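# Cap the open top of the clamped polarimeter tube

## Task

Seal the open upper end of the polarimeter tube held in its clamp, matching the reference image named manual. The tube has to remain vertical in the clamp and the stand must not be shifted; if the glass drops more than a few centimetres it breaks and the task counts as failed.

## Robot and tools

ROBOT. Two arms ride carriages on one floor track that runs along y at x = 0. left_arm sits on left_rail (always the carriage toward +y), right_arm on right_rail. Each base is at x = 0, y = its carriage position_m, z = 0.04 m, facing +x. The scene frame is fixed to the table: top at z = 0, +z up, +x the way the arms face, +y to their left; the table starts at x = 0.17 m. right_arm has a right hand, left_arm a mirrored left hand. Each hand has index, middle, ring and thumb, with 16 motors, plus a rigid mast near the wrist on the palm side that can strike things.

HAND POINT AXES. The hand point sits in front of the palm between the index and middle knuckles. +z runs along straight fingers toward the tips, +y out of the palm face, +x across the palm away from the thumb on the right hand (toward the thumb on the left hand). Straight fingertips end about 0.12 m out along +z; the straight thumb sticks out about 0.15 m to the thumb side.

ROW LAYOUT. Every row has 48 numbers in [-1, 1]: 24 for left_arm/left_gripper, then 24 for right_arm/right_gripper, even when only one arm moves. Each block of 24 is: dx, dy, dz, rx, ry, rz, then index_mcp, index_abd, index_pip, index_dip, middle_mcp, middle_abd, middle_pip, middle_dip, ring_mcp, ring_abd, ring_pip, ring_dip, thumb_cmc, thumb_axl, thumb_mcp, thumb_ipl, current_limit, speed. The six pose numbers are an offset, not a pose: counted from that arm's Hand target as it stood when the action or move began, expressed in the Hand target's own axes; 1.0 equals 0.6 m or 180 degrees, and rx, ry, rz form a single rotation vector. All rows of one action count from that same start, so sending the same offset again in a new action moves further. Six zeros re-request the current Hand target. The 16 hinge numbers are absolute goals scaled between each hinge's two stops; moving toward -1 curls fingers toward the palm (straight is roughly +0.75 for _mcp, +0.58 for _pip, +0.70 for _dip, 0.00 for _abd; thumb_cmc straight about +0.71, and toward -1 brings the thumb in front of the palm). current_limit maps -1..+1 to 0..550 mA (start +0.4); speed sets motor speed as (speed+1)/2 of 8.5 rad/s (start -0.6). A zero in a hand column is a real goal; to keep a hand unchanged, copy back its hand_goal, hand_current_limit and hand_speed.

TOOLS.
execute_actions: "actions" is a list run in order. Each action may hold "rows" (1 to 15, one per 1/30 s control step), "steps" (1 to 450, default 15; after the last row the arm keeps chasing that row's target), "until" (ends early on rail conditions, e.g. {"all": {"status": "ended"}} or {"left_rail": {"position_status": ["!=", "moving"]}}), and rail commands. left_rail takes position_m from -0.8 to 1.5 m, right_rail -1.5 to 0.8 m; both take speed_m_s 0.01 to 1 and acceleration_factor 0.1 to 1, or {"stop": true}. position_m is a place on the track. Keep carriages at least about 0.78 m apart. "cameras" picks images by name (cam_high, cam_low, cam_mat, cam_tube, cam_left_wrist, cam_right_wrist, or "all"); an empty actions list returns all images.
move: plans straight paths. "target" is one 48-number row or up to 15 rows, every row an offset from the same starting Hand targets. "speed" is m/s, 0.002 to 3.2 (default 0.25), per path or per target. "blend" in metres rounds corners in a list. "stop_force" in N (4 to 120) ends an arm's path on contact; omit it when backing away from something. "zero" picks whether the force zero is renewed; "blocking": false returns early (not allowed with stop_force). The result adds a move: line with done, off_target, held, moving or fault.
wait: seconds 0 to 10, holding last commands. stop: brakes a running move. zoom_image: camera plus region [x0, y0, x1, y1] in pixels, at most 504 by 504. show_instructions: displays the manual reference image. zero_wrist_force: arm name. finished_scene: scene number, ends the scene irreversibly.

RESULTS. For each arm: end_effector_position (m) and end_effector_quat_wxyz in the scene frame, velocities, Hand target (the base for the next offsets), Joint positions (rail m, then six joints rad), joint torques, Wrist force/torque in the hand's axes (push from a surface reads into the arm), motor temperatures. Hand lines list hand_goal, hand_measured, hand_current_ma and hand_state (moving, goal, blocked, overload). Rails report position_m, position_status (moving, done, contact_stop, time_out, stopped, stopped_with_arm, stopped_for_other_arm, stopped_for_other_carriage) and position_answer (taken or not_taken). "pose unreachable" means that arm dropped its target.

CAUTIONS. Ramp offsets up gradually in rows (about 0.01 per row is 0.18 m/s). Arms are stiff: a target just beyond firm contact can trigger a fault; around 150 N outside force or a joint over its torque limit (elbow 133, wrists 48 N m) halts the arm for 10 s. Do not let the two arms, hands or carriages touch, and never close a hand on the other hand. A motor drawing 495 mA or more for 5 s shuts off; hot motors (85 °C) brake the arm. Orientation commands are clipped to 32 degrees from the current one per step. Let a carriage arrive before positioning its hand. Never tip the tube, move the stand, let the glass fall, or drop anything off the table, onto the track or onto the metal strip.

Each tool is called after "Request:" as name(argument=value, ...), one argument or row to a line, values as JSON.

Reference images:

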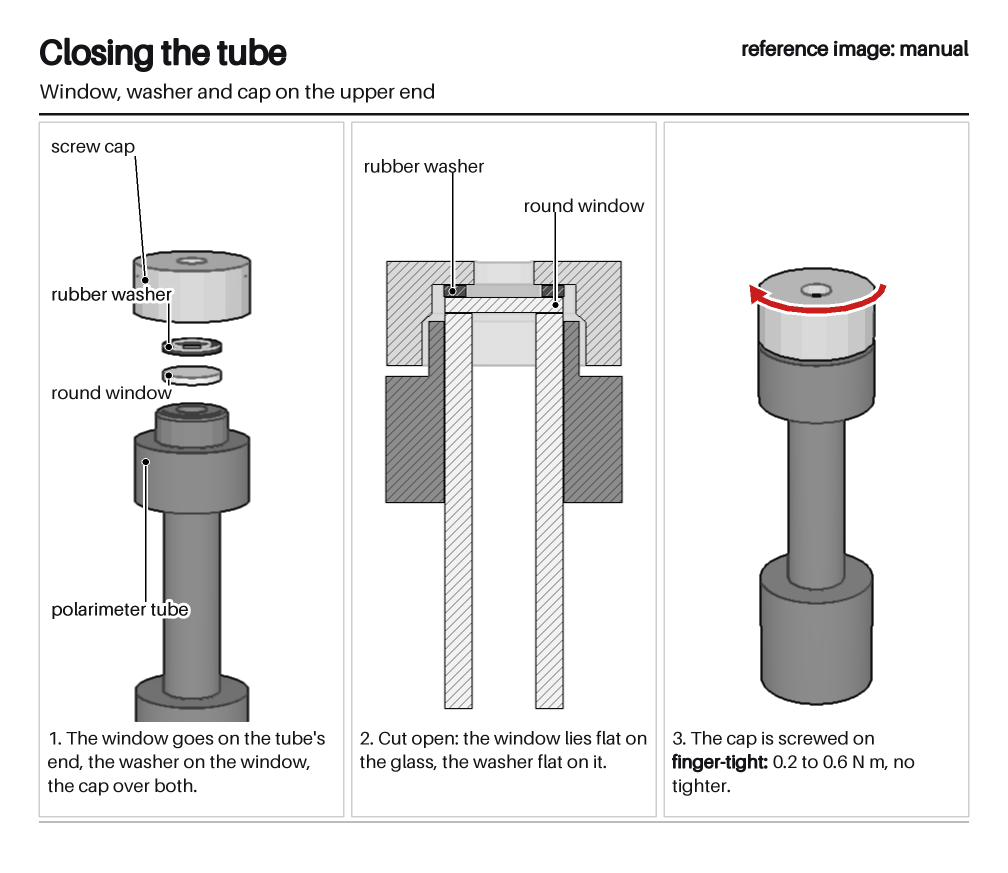

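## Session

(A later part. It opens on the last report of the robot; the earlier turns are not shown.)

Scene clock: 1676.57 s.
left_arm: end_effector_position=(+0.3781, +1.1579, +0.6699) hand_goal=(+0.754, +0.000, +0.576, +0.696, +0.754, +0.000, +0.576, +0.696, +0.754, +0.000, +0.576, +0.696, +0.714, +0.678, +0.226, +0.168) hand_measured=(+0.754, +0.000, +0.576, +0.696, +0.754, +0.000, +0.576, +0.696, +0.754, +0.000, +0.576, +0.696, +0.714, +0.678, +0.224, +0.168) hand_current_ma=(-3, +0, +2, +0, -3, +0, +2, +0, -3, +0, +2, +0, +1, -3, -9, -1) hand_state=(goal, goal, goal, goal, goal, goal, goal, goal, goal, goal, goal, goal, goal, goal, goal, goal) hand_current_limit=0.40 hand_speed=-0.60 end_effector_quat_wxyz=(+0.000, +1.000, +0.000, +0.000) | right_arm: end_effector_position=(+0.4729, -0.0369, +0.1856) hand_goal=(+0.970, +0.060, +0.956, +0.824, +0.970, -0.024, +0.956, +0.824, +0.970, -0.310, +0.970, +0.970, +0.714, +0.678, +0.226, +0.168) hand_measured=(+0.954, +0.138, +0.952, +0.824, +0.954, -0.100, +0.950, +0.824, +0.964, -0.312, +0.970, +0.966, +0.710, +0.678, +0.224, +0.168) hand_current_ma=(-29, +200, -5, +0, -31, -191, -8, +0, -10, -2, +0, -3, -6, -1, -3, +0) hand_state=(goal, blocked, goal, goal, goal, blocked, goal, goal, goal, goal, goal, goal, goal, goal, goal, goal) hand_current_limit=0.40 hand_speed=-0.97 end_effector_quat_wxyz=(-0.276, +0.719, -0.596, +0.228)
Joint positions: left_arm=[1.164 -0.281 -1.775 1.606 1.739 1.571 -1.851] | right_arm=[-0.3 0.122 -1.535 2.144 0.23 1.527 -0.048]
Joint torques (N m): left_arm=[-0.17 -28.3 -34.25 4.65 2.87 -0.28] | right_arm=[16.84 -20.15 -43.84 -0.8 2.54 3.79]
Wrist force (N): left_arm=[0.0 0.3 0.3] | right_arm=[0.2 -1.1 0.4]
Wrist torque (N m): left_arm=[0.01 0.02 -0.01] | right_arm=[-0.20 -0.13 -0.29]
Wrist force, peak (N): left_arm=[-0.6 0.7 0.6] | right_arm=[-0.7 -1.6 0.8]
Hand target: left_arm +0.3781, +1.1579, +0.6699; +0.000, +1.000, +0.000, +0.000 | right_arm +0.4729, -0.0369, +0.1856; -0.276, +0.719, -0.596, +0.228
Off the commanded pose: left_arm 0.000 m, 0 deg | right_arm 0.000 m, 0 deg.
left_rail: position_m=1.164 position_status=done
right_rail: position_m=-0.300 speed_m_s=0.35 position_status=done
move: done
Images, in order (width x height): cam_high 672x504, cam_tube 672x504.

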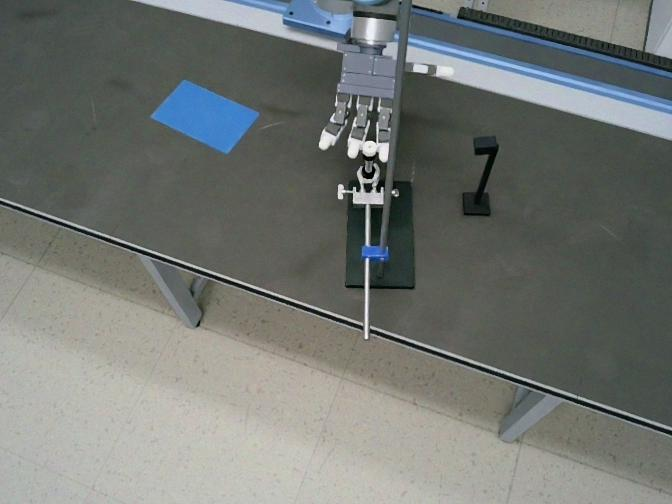

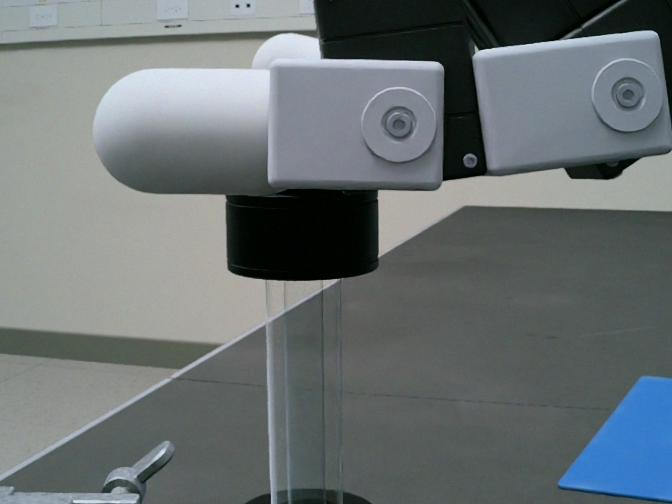

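Request:
move(
  target=[
    [0,0,0,0,0,0,0.754,0,0.576,0.696,0.754,0,0.576,0.696,0.754,0,0.576,0.696,0.714,0.678,0.226,0.168,0.4,-0.6,0,0,0,0,0,0,0.97,0.24,0.956,0.823,0.97,-0.19,0.956,0.823,0.97,-0.31,0.97,0.97,0.714,0.678,0.226,0.168,0.4,-0.96],
    [0,0,0,0,0,0,0.754,0,0.576,0.696,0.754,0,0.576,0.696,0.754,0,0.576,0.696,0.714,0.678,0.226,0.168,0.4,-0.6,0,-0.01115,-0.01239,0,0,0,0.97,0.24,0.956,0.823,0.97,-0.19,0.956,0.823,0.97,-0.31,0.97,0.97,0.714,0.678,0.226,0.168,0.4,-0.96],
    [0,0,0,0,0,0,0.754,0,0.576,0.696,0.754,0,0.576,0.696,0.754,0,0.576,0.696,0.714,0.678,0.226,0.168,0.4,-0.6,0,-0.13873,-0.15407,0,0,0,0.97,0.24,0.956,0.823,0.97,-0.19,0.956,0.823,0.97,-0.31,0.97,0.97,0.714,0.678,0.226,0.168,0.4,-0.96],
    [0,0,0,0,0,0,0.754,0,0.576,0.696,0.754,0,0.576,0.696,0.754,0,0.576,0.696,0.714,0.678,0.226,0.168,0.4,-0.6,-0.00222,-0.44048,-0.12905,-0.1685,0.2041,0.531,0.97,0.24,0.956,0.823,0.97,-0.19,0.956,0.823,0.97,-0.31,0.97,0.97,0.714,0.678,0.226,0.168,0.4,-0.96],
  ],
  speed=[0.02, 0.03, 0.12, 0.25],
  blend=[0, 0.004, 0.03, 0],
  cameras=["cam_tube", "cam_high", "cam_right_wrist"],
)

Request:
zoom_image(
  camera="cam_tube",
  region=[200, 60, 400, 210],
)

Request:
zoom_image(
  camera="cam_high",
  region=[355, 132, 385, 162],
)

Scene clock: 1718.40 s.
left_arm: end_effector_position=(+0.3781, +1.1579, +0.6699) hand_goal=(+0.754, +0.000, +0.576, +0.696, +0.754, +0.000, +0.576, +0.696, +0.754, +0.000, +0.576, +0.696, +0.714, +0.678, +0.226, +0.168) hand_measured=(+0.754, +0.000, +0.576, +0.696, +0.754, +0.000, +0.576, +0.696, +0.754, +0.000, +0.576, +0.696, +0.714, +0.678, +0.224, +0.168) hand_current_ma=(-3, +0, +2, +0, -3, +0, +2, +0, -3, +0, +2, +0, +1, -3, -9, -1) hand_state=(goal, goal, goal, goal, goal, goal, goal, goal, goal, goal, goal, goal, goal, goal, goal, goal) hand_current_limit=0.40 hand_speed=-0.60 end_effector_quat_wxyz=(+0.000, +1.000, +0.000, +0.000) | right_arm: end_effector_position=(+0.6149, -0.0087, +0.4198) hand_goal=(+0.970, +0.240, +0.956, +0.824, +0.970, -0.190, +0.956, +0.824, +0.970, -0.310, +0.970, +0.970, +0.714, +0.678, +0.226, +0.168) hand_measured=(+0.956, +0.236, +0.952, +0.824, +0.958, -0.188, +0.950, +0.824, +0.964, -0.312, +0.970, +0.966, +0.712, +0.678, +0.224, +0.168) hand_current_ma=(-25, -5, -4, +0, -24, +3, -7, +0, -10, -2, +0, -3, -3, -1, -3, +0) hand_state=(goal, goal, goal, goal, goal, goal, goal, goal, goal, goal, goal, goal, goal, goal, goal, goal) hand_current_limit=0.40 hand_speed=-0.96 end_effector_quat_wxyz=(+0.000, -0.001, +1.000, -0.001)
Joint positions: left_arm=[1.164 -0.281 -1.775 1.606 1.739 1.571 -1.851] | right_arm=[-0.3 0.054 -1.291 1.544 1.318 1.572 1.624]
Joint torques (N m): left_arm=[-1.04 -27.8 -34.22 4.57 2.95 -0.42] | right_arm=[-19.61 -43.05 -46.73 8.99 -2.81 3.14]
Wrist force (N): left_arm=[-0.1 0.0 0.8] | right_arm=[0.2 -0.3 0.1]
Wrist torque (N m): left_arm=[-0.06 0.04 -0.01] | right_arm=[-0.09 -0.02 -0.08]
Wrist force, peak (N): left_arm=[-0.3 0.4 1.1] | right_arm=[0.5 -1.7 1.1]
Hand target: left_arm +0.3781, +1.1579, +0.6699; +0.000, +1.000, +0.000, +0.000 | right_arm +0.6149, -0.0087, +0.4198; +0.000, +0.000, +1.000, -0.001
Off the commanded pose: left_arm 0.000 m, 0 deg | right_arm 0.000 m, 0 deg.
left_rail: position_m=1.164 position_status=done
right_rail: position_m=-0.300 speed_m_s=0.35 position_status=done
move: done
Images, in order (width x height): cam_high 672x504, cam_tube 672x504, cam_right_wrist 616x616.

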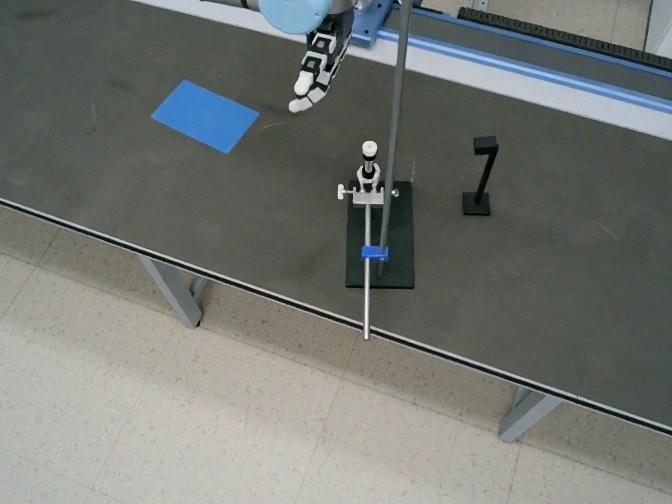

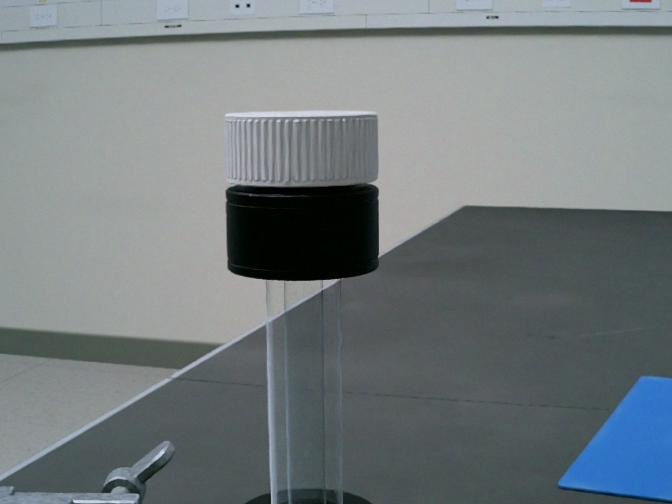

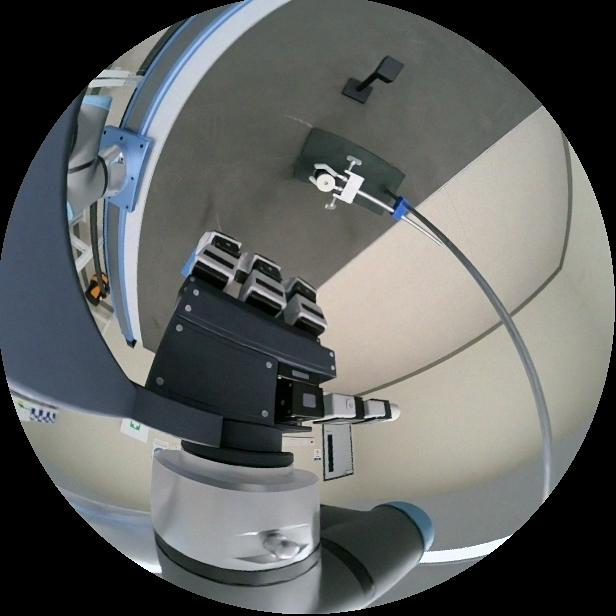

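Scaled by 2.520 from the camera's 672x504 image, which has a finer 960x720 frame.

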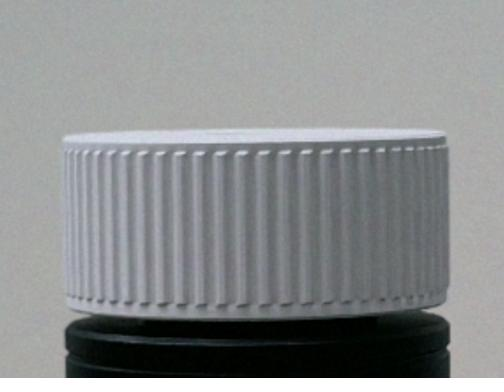

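Scaled by 16.800 from the camera's 672x504 image, which has a finer 960x720 frame.

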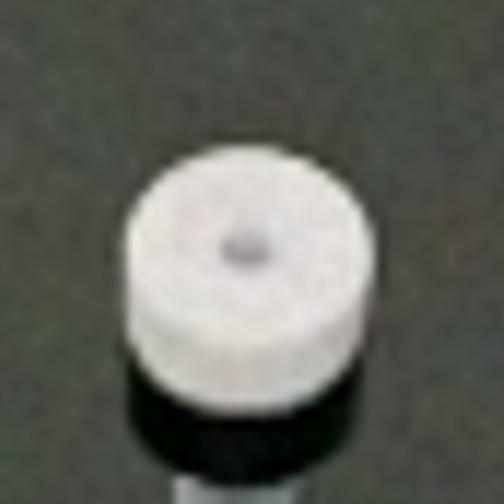

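Request:
move(
  target=[
    [0,0,0,0,0,0,0.754,0,0.576,0.696,0.754,0,0.576,0.696,0.754,0,0.576,0.696,0.714,0.678,0.226,0.168,0.4,-0.6,0,0,0,0,0,0,0.75,0.75,-0.737,0.696,0.75,-0.75,-0.737,0.696,0.75,-0.8,-0.737,0.696,0.714,0.678,0.226,0.168,0.4,-0.82],
    [0,0,0,0,0,0,0.754,0,0.576,0.696,0.754,0,0.576,0.696,0.754,0,0.576,0.696,0.714,0.678,0.226,0.168,0.4,-0.6,0,0,0.1995,0,0,0,0.75,0.75,-0.737,0.696,0.75,-0.75,-0.737,0.696,0.75,-0.8,-0.737,0.696,0.714,0.678,0.226,0.168,0.4,-0.82],
  ],
  speed=[0.05, 0.08],
  cameras=["cam_tube", "cam_high"],
)

Request:
zoom_image(
  camera="cam_high",
  region=[320, 100, 420, 200],
)

Scene clock: 1735.87 s.
left_arm: end_effector_position=(+0.3781, +1.1579, +0.6699) hand_goal=(+0.754, +0.000, +0.576, +0.696, +0.754, +0.000, +0.576, +0.696, +0.754, +0.000, +0.576, +0.696, +0.714, +0.678, +0.226, +0.168) hand_measured=(+0.754, +0.000, +0.576, +0.696, +0.754, +0.000, +0.576, +0.696, +0.754, +0.000, +0.576, +0.696, +0.714, +0.678, +0.224, +0.168) hand_current_ma=(-3, +0, +2, +0, -3, +0, +2, +0, -3, +0, +2, +0, +1, -3, -9, -1) hand_state=(goal, goal, goal, goal, goal, goal, goal, goal, goal, goal, goal, goal, goal, goal, goal, goal) hand_current_limit=0.40 hand_speed=-0.60 end_effector_quat_wxyz=(+0.000, +1.000, +0.000, +0.000) | right_arm: end_effector_position=(+0.6149, -0.0089, +0.3002) hand_goal=(+0.750, +0.750, -0.736, +0.696, +0.750, -0.750, -0.736, +0.696, +0.750, -0.800, -0.736, +0.696, +0.714, +0.678, +0.226, +0.168) hand_measured=(+0.750, +0.744, -0.730, +0.698, +0.748, -0.744, -0.730, +0.698, +0.752, -0.794, -0.730, +0.698, +0.712, +0.678, +0.224, +0.168) hand_current_ma=(+1, -8, +8, +3, -1, +6, +7, +2, +1, +8, +8, +3, -3, -1, -3, +0) hand_state=(goal, goal, goal, goal, goal, goal, goal, goal, goal, goal, goal, goal, goal, goal, goal, goal) hand_current_limit=0.40 hand_speed=-0.82 end_effector_quat_wxyz=(+0.000, +0.000, +1.000, -0.001)
Joint positions: left_arm=[1.164 -0.281 -1.775 1.606 1.739 1.571 -1.851] | right_arm=[-0.3 0.054 -1.224 1.676 1.118 1.572 1.624]
Joint torques (N m): left_arm=[-1.5 -29.16 -34.99 4.47 2.88 -0.43] | right_arm=[-18.43 -49.41 -28.75 0.91 -0.39 -3.32]
Wrist force (N): left_arm=[0.1 0.2 0.7] | right_arm=[0.0 -0.3 0.4]
Wrist torque (N m): left_arm=[-0.02 0.02 -0.01] | right_arm=[-0.03 0.00 -0.07]
Wrist force, peak (N): left_arm=[-0.7 0.1 1.0] | right_arm=[-0.1 -0.2 1.2]
Hand target: left_arm +0.3781, +1.1579, +0.6699; +0.000, +1.000, +0.000, +0.000 | right_arm +0.6149, -0.0089, +0.3001; +0.000, +0.000, +1.000, -0.001
Off the commanded pose: left_arm 0.000 m, 0 deg | right_arm 0.000 m, 0 deg.
left_rail: position_m=1.164 position_status=done
right_rail: position_m=-0.300 speed_m_s=0.35 position_status=done
move: done
Images, in order (width x height): cam_high 672x504, cam_tube 672x504.

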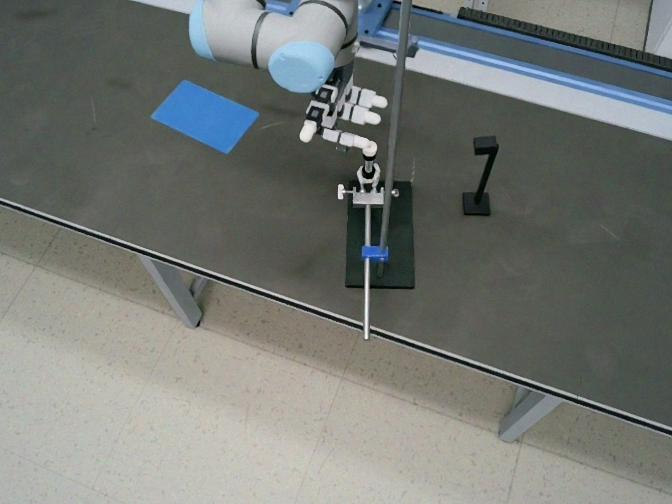

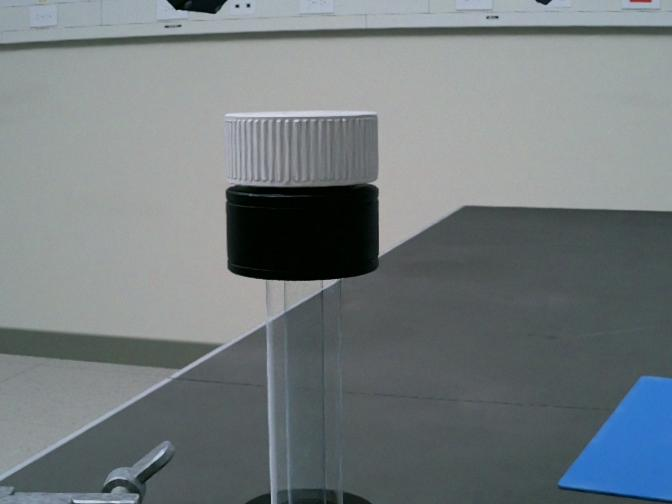

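Scaled by 5.040 from the camera's 672x504 image, which has a finer 960x720 frame.

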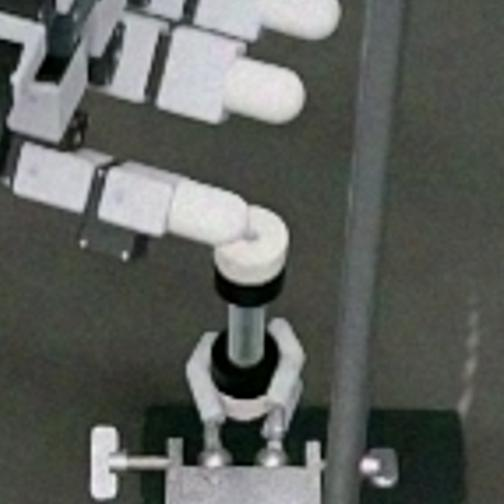

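Request:
move(
  target=[0,0,0,0,0,0,0.754,0,0.576,0.696,0.754,0,0.576,0.696,0.754,0,0.576,0.696,0.714,0.678,0.226,0.168,0.4,-0.6,0,0,0.0585,0,0,0,0.75,0.75,-0.737,0.696,0.75,-0.75,-0.737,0.696,0.75,-0.8,-0.737,0.696,0.714,0.678,0.226,0.168,0.4,-0.9],
  speed=0.03,
  stop_force=5,
  cameras=["cam_tube", "cam_high"],
)

Request:
zoom_image(
  camera="cam_high",
  region=[320, 100, 420, 200],
)

Scene clock: 1743.70 s.
left_arm: end_effector_position=(+0.3781, +1.1579, +0.6699) hand_goal=(+0.754, +0.000, +0.576, +0.696, +0.754, +0.000, +0.576, +0.696, +0.754, +0.000, +0.576, +0.696, +0.714, +0.678, +0.226, +0.168) hand_measured=(+0.754, +0.000, +0.576, +0.696, +0.754, +0.000, +0.576, +0.696, +0.754, +0.000, +0.576, +0.696, +0.714, +0.678, +0.224, +0.168) hand_current_ma=(-3, +0, +2, +0, -3, +0, +2, +0, -3, +0, +2, +0, +1, -3, -9, -1) hand_state=(goal, goal, goal, goal, goal, goal, goal, goal, goal, goal, goal, goal, goal, goal, goal, goal) hand_current_limit=0.40 hand_speed=-0.60 end_effector_quat_wxyz=(+0.000, +1.000, +0.000, +0.000) | right_arm: end_effector_position=(+0.6149, -0.0089, +0.2650) hand_goal=(+0.750, +0.750, -0.736, +0.696, +0.750, -0.750, -0.736, +0.696, +0.750, -0.800, -0.736, +0.696, +0.714, +0.678, +0.226, +0.168) hand_measured=(+0.750, +0.744, -0.730, +0.698, +0.748, -0.744, -0.730, +0.698, +0.752, -0.794, -0.730, +0.698, +0.712, +0.678, +0.224, +0.168) hand_current_ma=(+1, -8, +8, +3, -1, +6, +7, +2, +1, +8, +8, +3, -3, -1, -3, +0) hand_state=(goal, goal, goal, goal, goal, goal, goal, goal, goal, goal, goal, goal, goal, goal, goal, goal) hand_current_limit=0.40 hand_speed=-0.90 end_effector_quat_wxyz=(+0.000, +0.000, +1.000, -0.001)
Joint positions: left_arm=[1.164 -0.281 -1.775 1.606 1.739 1.571 -1.851] | right_arm=[-0.3 0.054 -1.197 1.708 1.06 1.572 1.624]
Joint torques (N m): left_arm=[-1.49 -29.59 -34.4 4.65 2.98 -0.46] | right_arm=[-18.93 -47.92 -27.86 0.29 -1.69 -3.86]
Wrist force (N): left_arm=[-0.2 0.3 0.5] | right_arm=[0.1 -0.3 0.2]
Wrist torque (N m): left_arm=[0.00 0.05 -0.03] | right_arm=[-0.01 0.00 -0.05]
Wrist force, peak (N): left_arm=[-0.1 0.4 1.2] | right_arm=[-0.3 -0.3 0.8]
Hand target: left_arm +0.3781, +1.1579, +0.6699; +0.000, +1.000, +0.000, +0.000 | right_arm +0.6149, -0.0089, +0.2650; +0.000, +0.000, +1.000, -0.001
Off the commanded pose: left_arm 0.000 m, 0 deg | right_arm 0.000 m, 0 deg.
left_rail: position_m=1.164 position_status=done
right_rail: position_m=-0.300 speed_m_s=0.35 position_status=done
move: done
Images, in order (width x height): cam_high 672x504, cam_tube 672x504.

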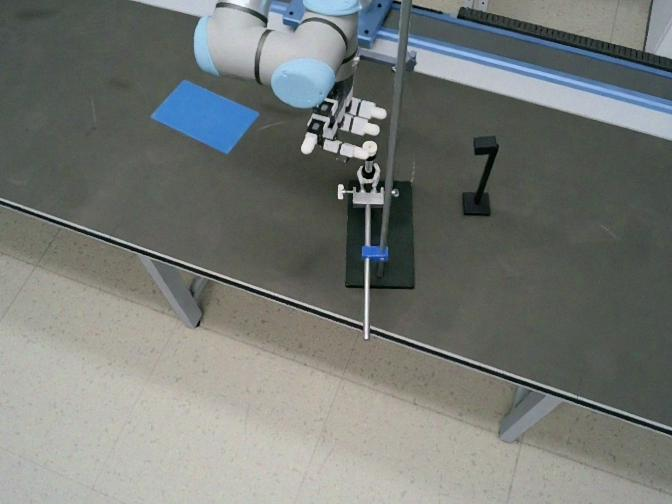

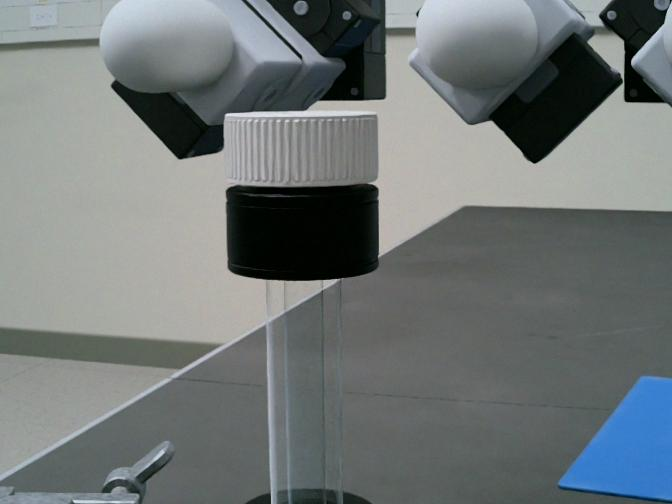

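Scaled by 5.040 from the camera's 672x504 image, which has a finer 960x720 frame.

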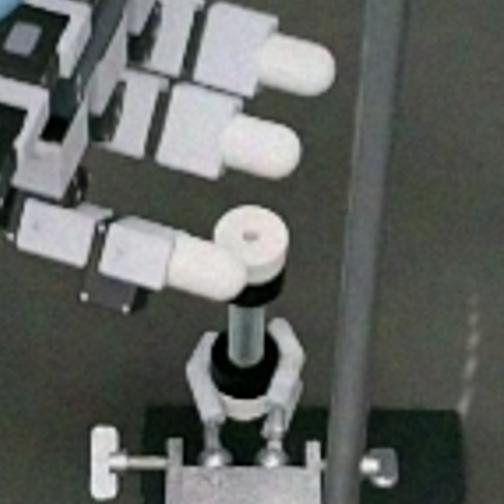

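Request:
move(
  target=[0,0,0,0,0,0,0.754,0,0.576,0.696,0.754,0,0.576,0.696,0.754,0,0.576,0.696,0.714,0.678,0.226,0.168,0.4,-0.6,-0.00683,0.00667,0,0,0,0,0.75,0.75,-0.737,0.696,0.75,-0.75,-0.737,0.696,0.75,-0.8,-0.737,0.696,0.714,0.678,0.226,0.168,0.4,-0.9],
  speed=0.03,
  cameras=["cam_tube", "cam_high"],
)

Request:
zoom_image(
  camera="cam_high",
  region=[345, 115, 395, 165],
)

Request:
zoom_image(
  camera="cam_tube",
  region=[80, 0, 560, 200],
)

Scene clock: 1814.60 s.
left_arm: end_effector_position=(+0.3781, +1.1579, +0.6699) hand_goal=(+0.754, +0.000, +0.576, +0.696, +0.754, +0.000, +0.576, +0.696, +0.754, +0.000, +0.576, +0.696, +0.714, +0.678, +0.226, +0.168) hand_measured=(+0.754, +0.000, +0.576, +0.696, +0.754, +0.000, +0.576, +0.696, +0.754, +0.000, +0.576, +0.696, +0.714, +0.678, +0.224, +0.168) hand_current_ma=(-3, +0, +2, +0, -3, +0, +2, +0, -3, +0, +2, +0, +1, -3, -9, -1) hand_state=(goal, goal, goal, goal, goal, goal, goal, goal, goal, goal, goal, goal, goal, goal, goal, goal) hand_current_limit=0.40 hand_speed=-0.60 end_effector_quat_wxyz=(+0.000, +1.000, +0.000, +0.000) | right_arm: end_effector_position=(+0.6190, -0.0050, +0.2650) hand_goal=(+0.750, +0.750, -0.736, +0.696, +0.750, -0.750, -0.736, +0.696, +0.750, -0.800, -0.736, +0.696, +0.714, +0.678, +0.226, +0.168) hand_measured=(+0.750, +0.744, -0.730, +0.698, +0.748, -0.744, -0.730, +0.698, +0.752, -0.794, -0.730, +0.698, +0.712, +0.678, +0.224, +0.168) hand_current_ma=(+1, -8, +8, +3, -1, +6, +7, +2, +1, +8, +8, +3, -3, -1, -3, +0) hand_state=(goal, goal, goal, goal, goal, goal, goal, goal, goal, goal, goal, goal, goal, goal, goal, goal) hand_current_limit=0.40 hand_speed=-0.90 end_effector_quat_wxyz=(+0.000, +0.000, +1.000, -0.001)
Joint positions: left_arm=[1.164 -0.281 -1.775 1.606 1.739 1.571 -1.851] | right_arm=[-0.3 0.06 -1.189 1.696 1.064 1.572 1.63]
Joint torques (N m): left_arm=[-1.36 -28.77 -34.45 4.53 2.96 -0.45] | right_arm=[17.87 -49.87 -42.21 8.12 -2.22 3.16]
Wrist force (N): left_arm=[-0.6 -0.1 0.3] | right_arm=[-0.2 -0.3 0.1]
Wrist torque (N m): left_arm=[-0.04 0.10 -0.06] | right_arm=[0.00 0.04 -0.11]
Wrist force, peak (N): left_arm=[-0.4 1.0 0.6] | right_arm=[-0.2 -0.3 0.7]
Hand target: left_arm +0.3781, +1.1579, +0.6699; +0.000, +1.000, +0.000, +0.000 | right_arm +0.6190, -0.0049, +0.2650; +0.000, +0.000, +1.000, -0.001
Off the commanded pose: left_arm 0.000 m, 0 deg | right_arm 0.000 m, 0 deg.
left_rail: position_m=1.164 position_status=done
right_rail: position_m=-0.300 speed_m_s=0.35 position_status=done
move: done
Images, in order (width x height): cam_high 672x504, cam_tube 672x504.

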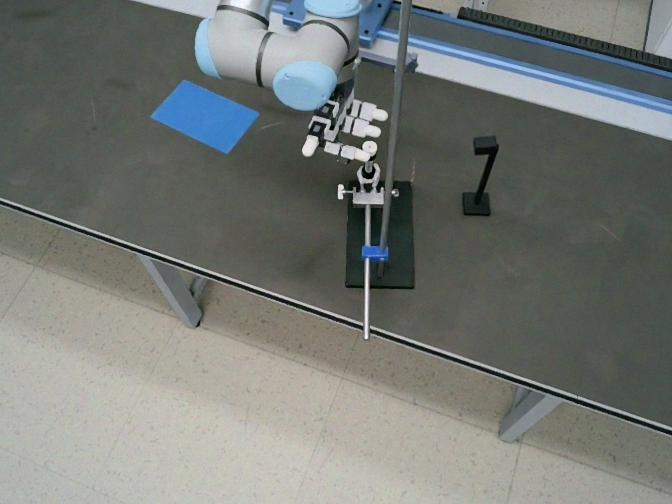

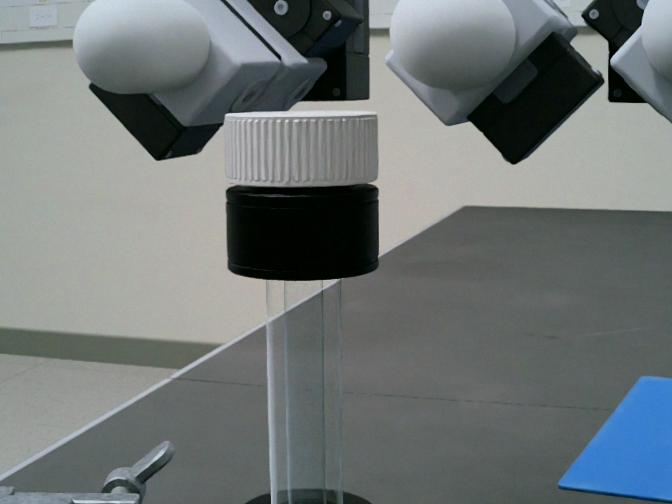

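Scaled by 10.080 from the camera's 672x504 image, which has a finer 960x720 frame.

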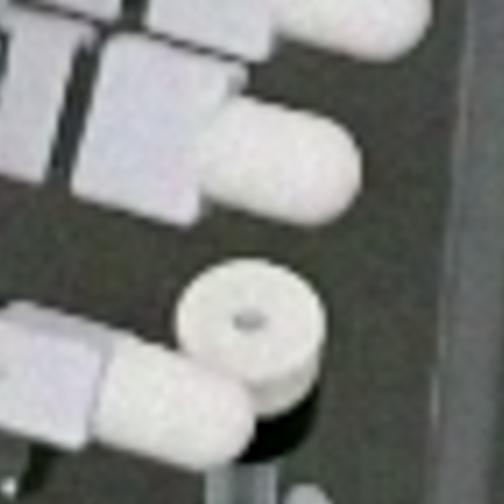

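Scaled by 1.050 from the camera's 672x504 image, which has a finer 960x720 frame.

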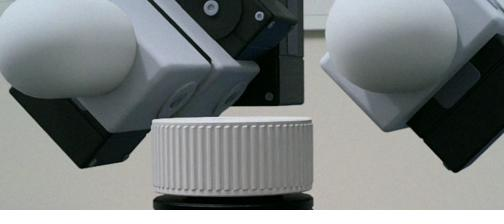

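Request:
move(
  target=[0,0,0,0,0,0,0.754,0,0.576,0.696,0.754,0,0.576,0.696,0.754,0,0.576,0.696,0.714,0.678,0.226,0.168,0.4,-0.6,0.002,0,0,0,0,0,0.75,0.75,-0.737,0.696,0.75,-0.75,-0.737,0.696,0.75,-0.8,-0.737,0.696,0.714,0.678,0.226,0.168,0.4,-0.9],
  speed=0.02,
)

Request:
move(
  target=[0,0,0,0,0,0,0.754,0,0.576,0.696,0.754,0,0.576,0.696,0.754,0,0.576,0.696,0.714,0.678,0.226,0.168,0.4,-0.6,0,0,0.0295,0,0,0,0.75,0.75,-0.737,0.696,0.75,-0.75,-0.737,0.696,0.75,-0.8,-0.737,0.696,0.714,0.678,0.226,0.168,0.4,-0.9],
  speed=0.01,
  stop_force=4,
  cameras=["cam_tube", "cam_high"],
)

Request:
zoom_image(
  camera="cam_high",
  region=[345, 115, 395, 165],
)

Scene clock: 1827.60 s.
left_arm: end_effector_position=(+0.3781, +1.1579, +0.6699) hand_goal=(+0.754, +0.000, +0.576, +0.696, +0.754, +0.000, +0.576, +0.696, +0.754, +0.000, +0.576, +0.696, +0.714, +0.678, +0.226, +0.168) hand_measured=(+0.754, +0.000, +0.576, +0.696, +0.754, +0.000, +0.576, +0.696, +0.754, +0.000, +0.576, +0.696, +0.714, +0.678, +0.224, +0.168) hand_current_ma=(-3, +0, +2, +0, -3, +0, +2, +0, -3, +0, +2, +0, +1, -3, -9, -1) hand_state=(goal, goal, goal, goal, goal, goal, goal, goal, goal, goal, goal, goal, goal, goal, goal, goal) hand_current_limit=0.40 hand_speed=-0.60 end_effector_quat_wxyz=(+0.000, +1.000, +0.000, +0.000) | right_arm: end_effector_position=(+0.6179, -0.0049, +0.2650) hand_goal=(+0.750, +0.750, -0.736, +0.696, +0.750, -0.750, -0.736, +0.696, +0.750, -0.800, -0.736, +0.696, +0.714, +0.678, +0.226, +0.168) hand_measured=(+0.750, +0.744, -0.730, +0.698, +0.748, -0.744, -0.730, +0.698, +0.752, -0.794, -0.730, +0.698, +0.712, +0.678, +0.224, +0.168) hand_current_ma=(+1, -8, +8, +3, -1, +6, +7, +2, +1, +8, +8, +3, -3, -1, -3, +0) hand_state=(goal, goal, goal, goal, goal, goal, goal, goal, goal, goal, goal, goal, goal, goal, goal, goal) hand_current_limit=0.40 hand_speed=-0.90 end_effector_quat_wxyz=(+0.000, +0.000, +1.000, -0.001)
Joint positions: left_arm=[1.164 -0.281 -1.775 1.606 1.739 1.571 -1.851] | right_arm=[-0.3 0.06 -1.191 1.699 1.063 1.572 1.63]
Joint torques (N m): left_arm=[-2.13 -28.75 -34.67 4.59 2.82 -0.34] | right_arm=[16.98 -73.92 -27.93 0.5 -2.6 3.23]
Wrist force (N): left_arm=[-0.4 0.1 0.2] | right_arm=[0.3 0.0 0.3]
Wrist torque (N m): left_arm=[-0.01 0.07 -0.04] | right_arm=[0.02 -0.03 -0.06]
Wrist force, peak (N): left_arm=[0.4 -0.1 1.2] | right_arm=[0.1 -0.6 0.6]
Hand target: left_arm +0.3781, +1.1579, +0.6699; +0.000, +1.000, +0.000, +0.000 | right_arm +0.6178, -0.0049, +0.2650; +0.000, +0.000, +1.000, -0.001
Off the commanded pose: left_arm 0.000 m, 0 deg | right_arm 0.000 m, 0 deg.
left_rail: position_m=1.164 position_status=done
right_rail: position_m=-0.300 speed_m_s=0.35 position_status=done
move: done

Scene clock: 1830.20 s.
left_arm: end_effector_position=(+0.3781, +1.1579, +0.6699) hand_goal=(+0.754, +0.000, +0.576, +0.696, +0.754, +0.000, +0.576, +0.696, +0.754, +0.000, +0.576, +0.696, +0.714, +0.678, +0.226, +0.168) hand_measured=(+0.754, +0.000, +0.576, +0.696, +0.754, +0.000, +0.576, +0.696, +0.754, +0.000, +0.576, +0.696, +0.714, +0.678, +0.224, +0.168) hand_current_ma=(-3, +0, +2, +0, -3, +0, +2, +0, -3, +0, +2, +0, +1, -3, -9, -1) hand_state=(goal, goal, goal, goal, goal, goal, goal, goal, goal, goal, goal, goal, goal, goal, goal, goal) hand_current_limit=0.40 hand_speed=-0.60 end_effector_quat_wxyz=(+0.000, +1.000, +0.000, +0.000) | right_arm: end_effector_position=(+0.6178, -0.0049, +0.2473) hand_goal=(+0.750, +0.750, -0.736, +0.696, +0.750, -0.750, -0.736, +0.696, +0.750, -0.800, -0.736, +0.696, +0.714, +0.678, +0.226, +0.168) hand_measured=(+0.750, +0.744, -0.730, +0.698, +0.748, -0.744, -0.730, +0.698, +0.752, -0.794, -0.730, +0.698, +0.712, +0.678, +0.224, +0.168) hand_current_ma=(+1, -8, +8, +3, -1, +6, +7, +2, +1, +8, +8, +3, -3, -1, -3, +0) hand_state=(goal, goal, goal, goal, goal, goal, goal, goal, goal, goal, goal, goal, goal, goal, goal, goal) hand_current_limit=0.40 hand_speed=-0.90 end_effector_quat_wxyz=(+0.000, +0.000, +1.000, -0.001)
Joint positions: left_arm=[1.164 -0.281 -1.775 1.606 1.739 1.571 -1.851] | right_arm=[-0.3 0.06 -1.176 1.713 1.034 1.572 1.63]
Joint torques (N m): left_arm=[-0.74 -28.76 -34.53 4.49 2.98 -0.44] | right_arm=[-11.12 -48.61 -26.86 0.22 -1.98 -3.61]
Wrist force (N): left_arm=[0.1 0.1 0.7] | right_arm=[0.2 -0.1 0.3]
Wrist torque (N m): left_arm=[-0.04 0.02 0.00] | right_arm=[0.00 -0.01 -0.07]
Wrist force, peak (N): left_arm=[-0.4 0.7 0.5] | right_arm=[-0.1 -0.2 0.8]
Hand target: left_arm +0.3781, +1.1579, +0.6699; +0.000, +1.000, +0.000, +0.000 | right_arm +0.6178, -0.0050, +0.2473; +0.000, +0.000, +1.000, -0.001
Off the commanded pose: left_arm 0.000 m, 0 deg | right_arm 0.000 m, 0 deg.
left_rail: position_m=1.164 position_status=done
right_rail: position_m=-0.300 speed_m_s=0.35 position_status=done
move: done
Images, in order (width x height): cam_high 672x504, cam_tube 672x504.

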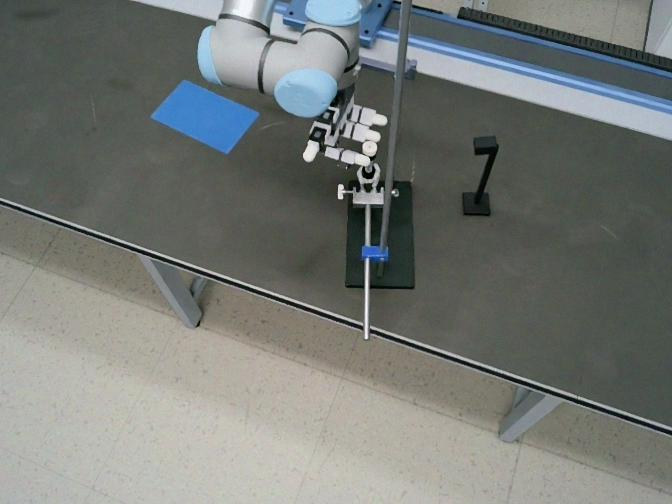

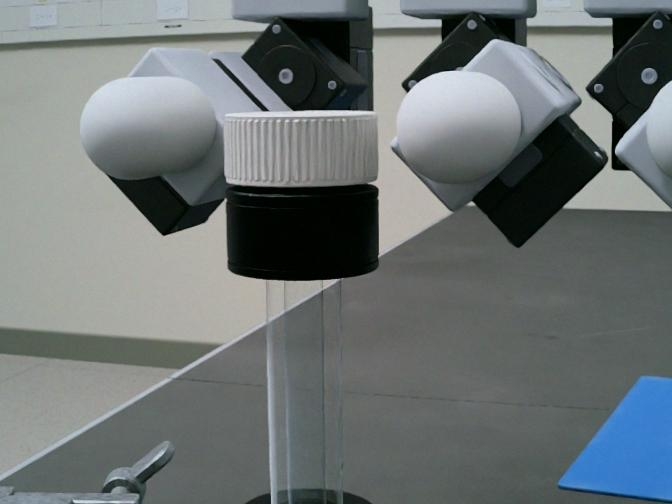

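Scaled by 10.080 from the camera's 672x504 image, which has a finer 960x720 frame.

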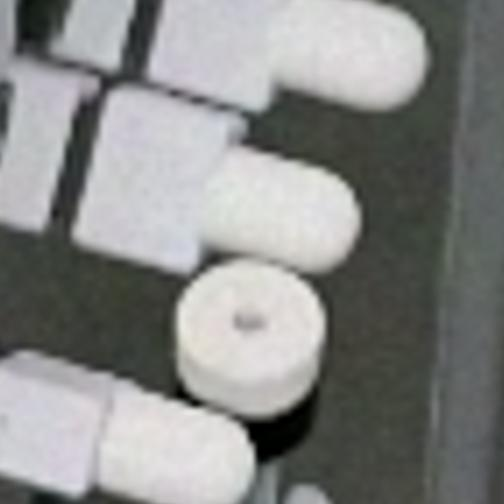

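Request:
move(
  target=[
    [0,0,0,0,0,0,0.754,0,0.576,0.696,0.754,0,0.576,0.696,0.754,0,0.576,0.696,0.714,0.678,0.226,0.168,0.4,-0.6,0,0,0.005,0,0,0,0.75,0.75,-0.737,0.696,0.75,-0.75,-0.737,0.696,0.75,-0.8,-0.737,0.696,0.714,0.678,0.226,0.168,0.4,-0.9],
    [0,0,0,0,0,0,0.754,0,0.576,0.696,0.754,0,0.576,0.696,0.754,0,0.576,0.696,0.714,0.678,0.226,0.168,0.4,-0.6,0,0,0.005,0,0,0,0.75,0.45,-0.737,0.696,0.75,-0.45,-0.737,0.696,0.75,-0.8,-0.737,0.696,0.714,0.678,0.226,0.168,0.4,-0.9],
    [0,0,0,0,0,0,0.754,0,0.576,0.696,0.754,0,0.576,0.696,0.754,0,0.576,0.696,0.714,0.678,0.226,0.168,0.4,-0.6,0,0,0.005,0,0,0,0.75,0.25,-0.737,0.696,0.75,-0.25,-0.737,0.696,0.75,-0.8,-0.737,0.696,0.714,0.678,0.226,0.168,0.4,-0.93],
  ],
  speed=0.02,
  cameras=["cam_tube", "cam_high"],
)

Request:
zoom_image(
  camera="cam_high",
  region=[345, 115, 395, 165],
)

Scene clock: 1843.23 s.
left_arm: end_effector_position=(+0.3781, +1.1579, +0.6699) hand_goal=(+0.754, +0.000, +0.576, +0.696, +0.754, +0.000, +0.576, +0.696, +0.754, +0.000, +0.576, +0.696, +0.714, +0.678, +0.226, +0.168) hand_measured=(+0.754, +0.000, +0.576, +0.696, +0.754, +0.000, +0.576, +0.696, +0.754, +0.000, +0.576, +0.696, +0.714, +0.678, +0.224, +0.168) hand_current_ma=(-3, +0, +2, +0, -3, +0, +2, +0, -3, +0, +2, +0, +1, -3, -9, -1) hand_state=(goal, goal, goal, goal, goal, goal, goal, goal, goal, goal, goal, goal, goal, goal, goal, goal) hand_current_limit=0.40 hand_speed=-0.60 end_effector_quat_wxyz=(+0.000, +1.000, +0.000, +0.000) | right_arm: end_effector_position=(+0.6178, -0.0050, +0.2443) hand_goal=(+0.750, +0.250, -0.736, +0.696, +0.750, -0.250, -0.736, +0.696, +0.750, -0.800, -0.736, +0.696, +0.714, +0.678, +0.226, +0.168) hand_measured=(+0.750, +0.252, -0.730, +0.698, +0.750, -0.274, -0.728, +0.698, +0.752, -0.794, -0.730, +0.698, +0.712, +0.678, +0.224, +0.168) hand_current_ma=(+1, +3, +8, +3, -1, -40, +13, +2, +1, +8, +8, +3, -3, -1, -3, +0) hand_state=(goal, goal, goal, goal, goal, blocked, goal, goal, goal, goal, goal, goal, goal, goal, goal, goal) hand_current_limit=0.40 hand_speed=-0.93 end_effector_quat_wxyz=(+0.000, +0.000, +1.000, -0.001)
Joint positions: left_arm=[1.164 -0.281 -1.775 1.606 1.739 1.571 -1.851] | right_arm=[-0.3 0.06 -1.174 1.715 1.029 1.572 1.63]
Joint torques (N m): left_arm=[-1.41 -28.13 -34.35 4.47 2.84 -0.4] | right_arm=[-13.37 -48.59 -30.49 0.39 -1.53 -3.37]
Wrist force (N): left_arm=[-0.2 0.5 0.9] | right_arm=[3.9 -0.5 -0.3]
Wrist torque (N m): left_arm=[-0.01 0.06 -0.03] | right_arm=[-0.01 0.14 -0.06]
Wrist force, peak (N): left_arm=[-0.7 0.7 0.9] | right_arm=[4.1 -0.2 0.0]
Hand target: left_arm +0.3781, +1.1579, +0.6699; +0.000, +1.000, +0.000, +0.000 | right_arm +0.6178, -0.0050, +0.2443; +0.000, +0.000, +1.000, -0.001
Off the commanded pose: left_arm 0.000 m, 0 deg | right_arm 0.000 m, 0 deg.
left_rail: position_m=1.164 position_status=done
right_rail: position_m=-0.300 speed_m_s=0.35 position_status=done
move: done
Images, in order (width x height): cam_high 672x504, cam_tube 672x504.

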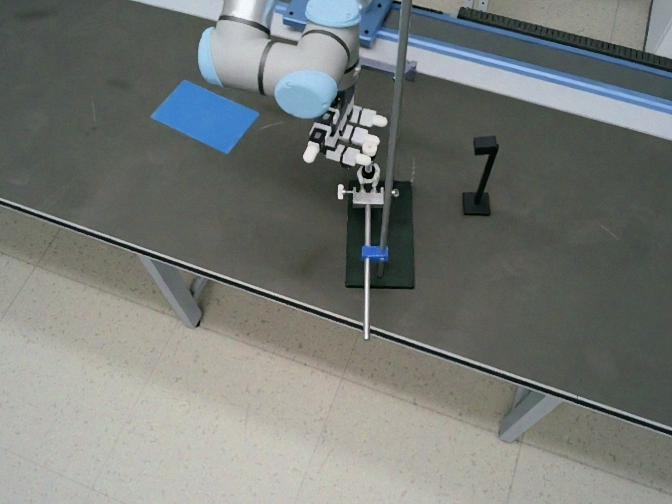

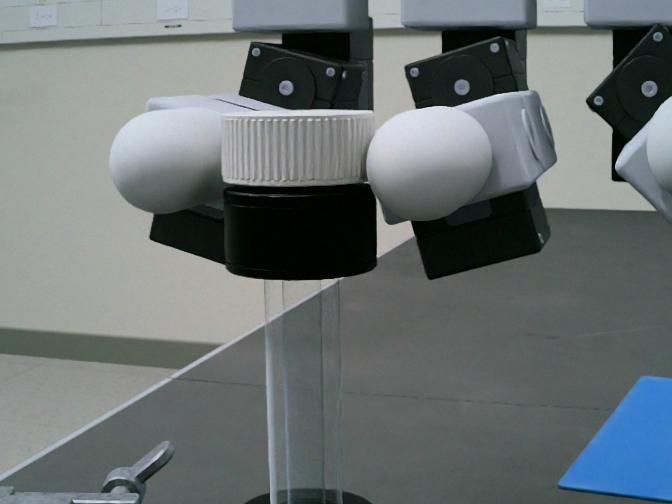

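Scaled by 10.080 from the camera's 672x504 image, which has a finer 960x720 frame.

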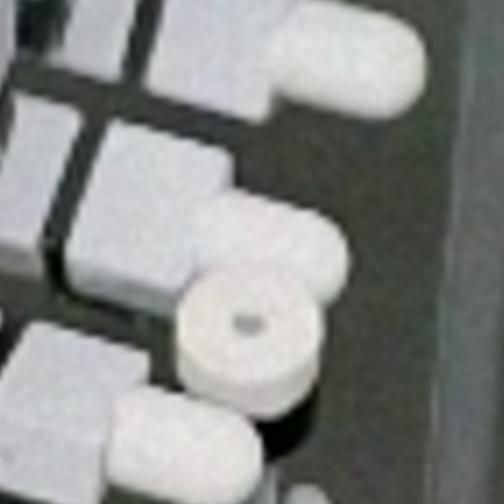

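Request:
move(
  target=[0,0,0,0,0,0,0.754,0,0.576,0.696,0.754,0,0.576,0.696,0.754,0,0.576,0.696,0.714,0.678,0.226,0.168,0.4,-0.6,0.0033,0,0,0,0,0,0.75,0.25,-0.737,0.696,0.75,-0.25,-0.737,0.696,0.75,-0.8,-0.737,0.696,0.714,0.678,0.226,0.168,0.4,-0.93],
  speed=0.01,
)

Request:
move(
  target=[0,0,0,0,0,0,0.754,0,0.576,0.696,0.754,0,0.576,0.696,0.754,0,0.576,0.696,0.714,0.678,0.226,0.168,0.4,-0.6,0,0,0,0,0,0,0.75,0.1,-0.737,0.696,0.75,-0.1,-0.737,0.696,0.75,-0.8,-0.737,0.696,0.714,0.678,0.226,0.168,0.4,-0.95],
  speed=0.01,
  cameras=["cam_tube", "cam_high"],
)

Request:
zoom_image(
  camera="cam_high",
  region=[345, 115, 395, 165],
)

Scene clock: 1850.53 s.
left_arm: end_effector_position=(+0.3781, +1.1579, +0.6699) hand_goal=(+0.754, +0.000, +0.576, +0.696, +0.754, +0.000, +0.576, +0.696, +0.754, +0.000, +0.576, +0.696, +0.714, +0.678, +0.226, +0.168) hand_measured=(+0.754, +0.000, +0.576, +0.696, +0.754, +0.000, +0.576, +0.696, +0.754, +0.000, +0.576, +0.696, +0.714, +0.678, +0.224, +0.168) hand_current_ma=(-3, +0, +2, +0, -3, +0, +2, +0, -3, +0, +2, +0, +1, -3, -9, -1) hand_state=(goal, goal, goal, goal, goal, goal, goal, goal, goal, goal, goal, goal, goal, goal, goal, goal) hand_current_limit=0.40 hand_speed=-0.60 end_effector_quat_wxyz=(+0.000, +1.000, +0.000, +0.000) | right_arm: end_effector_position=(+0.6159, -0.0050, +0.2443) hand_goal=(+0.750, +0.250, -0.736, +0.696, +0.750, -0.250, -0.736, +0.696, +0.750, -0.800, -0.736, +0.696, +0.714, +0.678, +0.226, +0.168) hand_measured=(+0.750, +0.252, -0.730, +0.698, +0.750, -0.252, -0.728, +0.698, +0.752, -0.794, -0.730, +0.698, +0.712, +0.678, +0.224, +0.168) hand_current_ma=(+1, +3, +8, +3, -1, -2, +10, +2, +1, +8, +8, +3, -3, -1, -3, +0) hand_state=(goal, goal, goal, goal, goal, goal, goal, goal, goal, goal, goal, goal, goal, goal, goal, goal) hand_current_limit=0.40 hand_speed=-0.93 end_effector_quat_wxyz=(+0.000, +0.000, +1.000, -0.001)
Joint positions: left_arm=[1.164 -0.281 -1.775 1.606 1.739 1.571 -1.851] | right_arm=[-0.3 0.06 -1.176 1.719 1.028 1.572 1.63]
Joint torques (N m): left_arm=[-0.99 -29.07 -34.38 4.64 2.9 -0.56] | right_arm=[16.68 -75.52 -25.8 0.2 -1.17 3.54]
Wrist force (N): left_arm=[-0.2 0.2 0.2] | right_arm=[0.0 -0.3 0.4]
Wrist torque (N m): left_arm=[0.01 0.05 -0.03] | right_arm=[-0.02 0.01 -0.09]
Wrist force, peak (N): left_arm=[-0.5 0.4 1.2] | right_arm=[4.2 -0.6 0.2]
Hand target: left_arm +0.3781, +1.1579, +0.6699; +0.000, +1.000, +0.000, +0.000 | right_arm +0.6158, -0.0050, +0.2443; +0.000, +0.000, +1.000, -0.001
Off the commanded pose: left_arm 0.000 m, 0 deg | right_arm 0.000 m, 0 deg.
left_rail: position_m=1.164 position_status=done
right_rail: position_m=-0.300 speed_m_s=0.35 position_status=done
move: done

Scene clock: 1851.47 s.
left_arm: end_effector_position=(+0.3781, +1.1579, +0.6699) hand_goal=(+0.754, +0.000, +0.576, +0.696, +0.754, +0.000, +0.576, +0.696, +0.754, +0.000, +0.576, +0.696, +0.714, +0.678, +0.226, +0.168) hand_measured=(+0.754, +0.000, +0.576, +0.696, +0.754, +0.000, +0.576, +0.696, +0.754, +0.000, +0.576, +0.696, +0.714, +0.678, +0.224, +0.168) hand_current_ma=(-3, +0, +2, +0, -3, +0, +2, +0, -3, +0, +2, +0, +1, -3, -9, -1) hand_state=(goal, goal, goal, goal, goal, goal, goal, goal, goal, goal, goal, goal, goal, goal, goal, goal) hand_current_limit=0.40 hand_speed=-0.60 end_effector_quat_wxyz=(+0.000, +1.000, +0.000, +0.000) | right_arm: end_effector_position=(+0.6158, -0.0050, +0.2443) hand_goal=(+0.750, +0.100, -0.736, +0.696, +0.750, -0.100, -0.736, +0.696, +0.750, -0.800, -0.736, +0.696, +0.714, +0.678, +0.226, +0.168) hand_measured=(+0.750, +0.128, -0.730, +0.698, +0.750, -0.140, -0.726, +0.700, +0.752, -0.794, -0.730, +0.698, +0.712, +0.678, +0.224, +0.168) hand_current_ma=(+1, +49, +9, +3, +0, -81, +17, +4, +1, +8, +8, +3, -3, -1, -3, +0) hand_state=(goal, blocked, goal, goal, goal, blocked, goal, goal, goal, goal, goal, goal, goal, goal, goal, goal) hand_current_limit=0.40 hand_speed=-0.95 end_effector_quat_wxyz=(+0.000, +0.000, +1.000, -0.001)
Joint positions: left_arm=[1.164 -0.281 -1.775 1.606 1.739 1.571 -1.851] | right_arm=[-0.3 0.06 -1.176 1.72 1.028 1.572 1.63]
Joint torques (N m): left_arm=[-1.16 -29.02 -34.48 4.51 2.97 -0.33] | right_arm=[15.99 -75.98 -30.09 0.36 -0.92 3.1]
Wrist force (N): left_arm=[-0.3 0.3 0.0] | right_arm=[2.5 0.1 0.3]
Wrist torque (N m): left_arm=[0.03 0.06 -0.03] | right_arm=[0.04 0.12 -0.07]
Wrist force, peak (N): left_arm=[-0.4 0.7 0.9] | right_arm=[2.9 -0.4 0.6]
Hand target: left_arm +0.3781, +1.1579, +0.6699; +0.000, +1.000, +0.000, +0.000 | right_arm +0.6158, -0.0050, +0.2443; +0.000, +0.000, +1.000, -0.001
Off the commanded pose: left_arm 0.000 m, 0 deg | right_arm 0.000 m, 0 deg.
left_rail: position_m=1.164 position_status=done
right_rail: position_m=-0.300 speed_m_s=0.35 position_status=done
move: done
Images, in order (width x height): cam_high 672x504, cam_tube 672x504.

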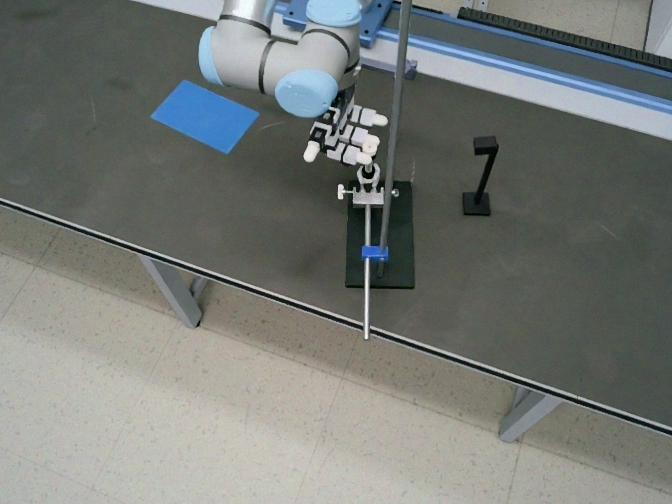

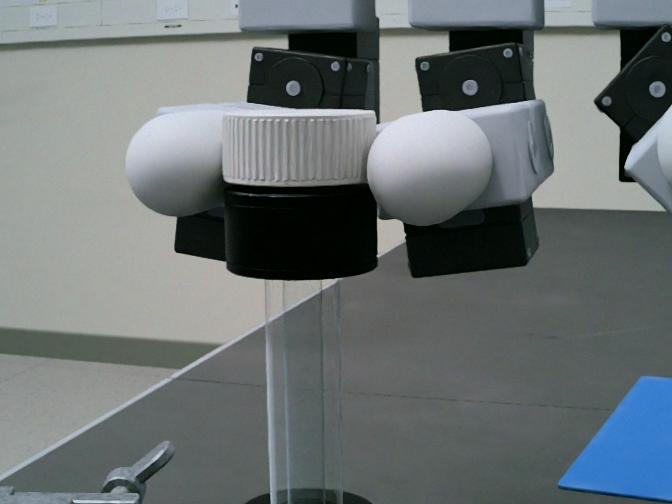

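Scaled by 10.080 from the camera's 672x504 image, which has a finer 960x720 frame.

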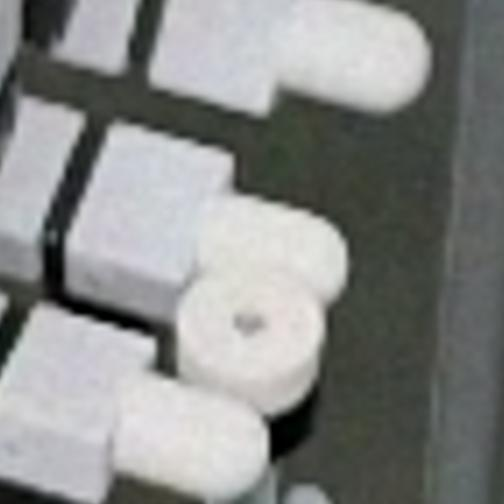

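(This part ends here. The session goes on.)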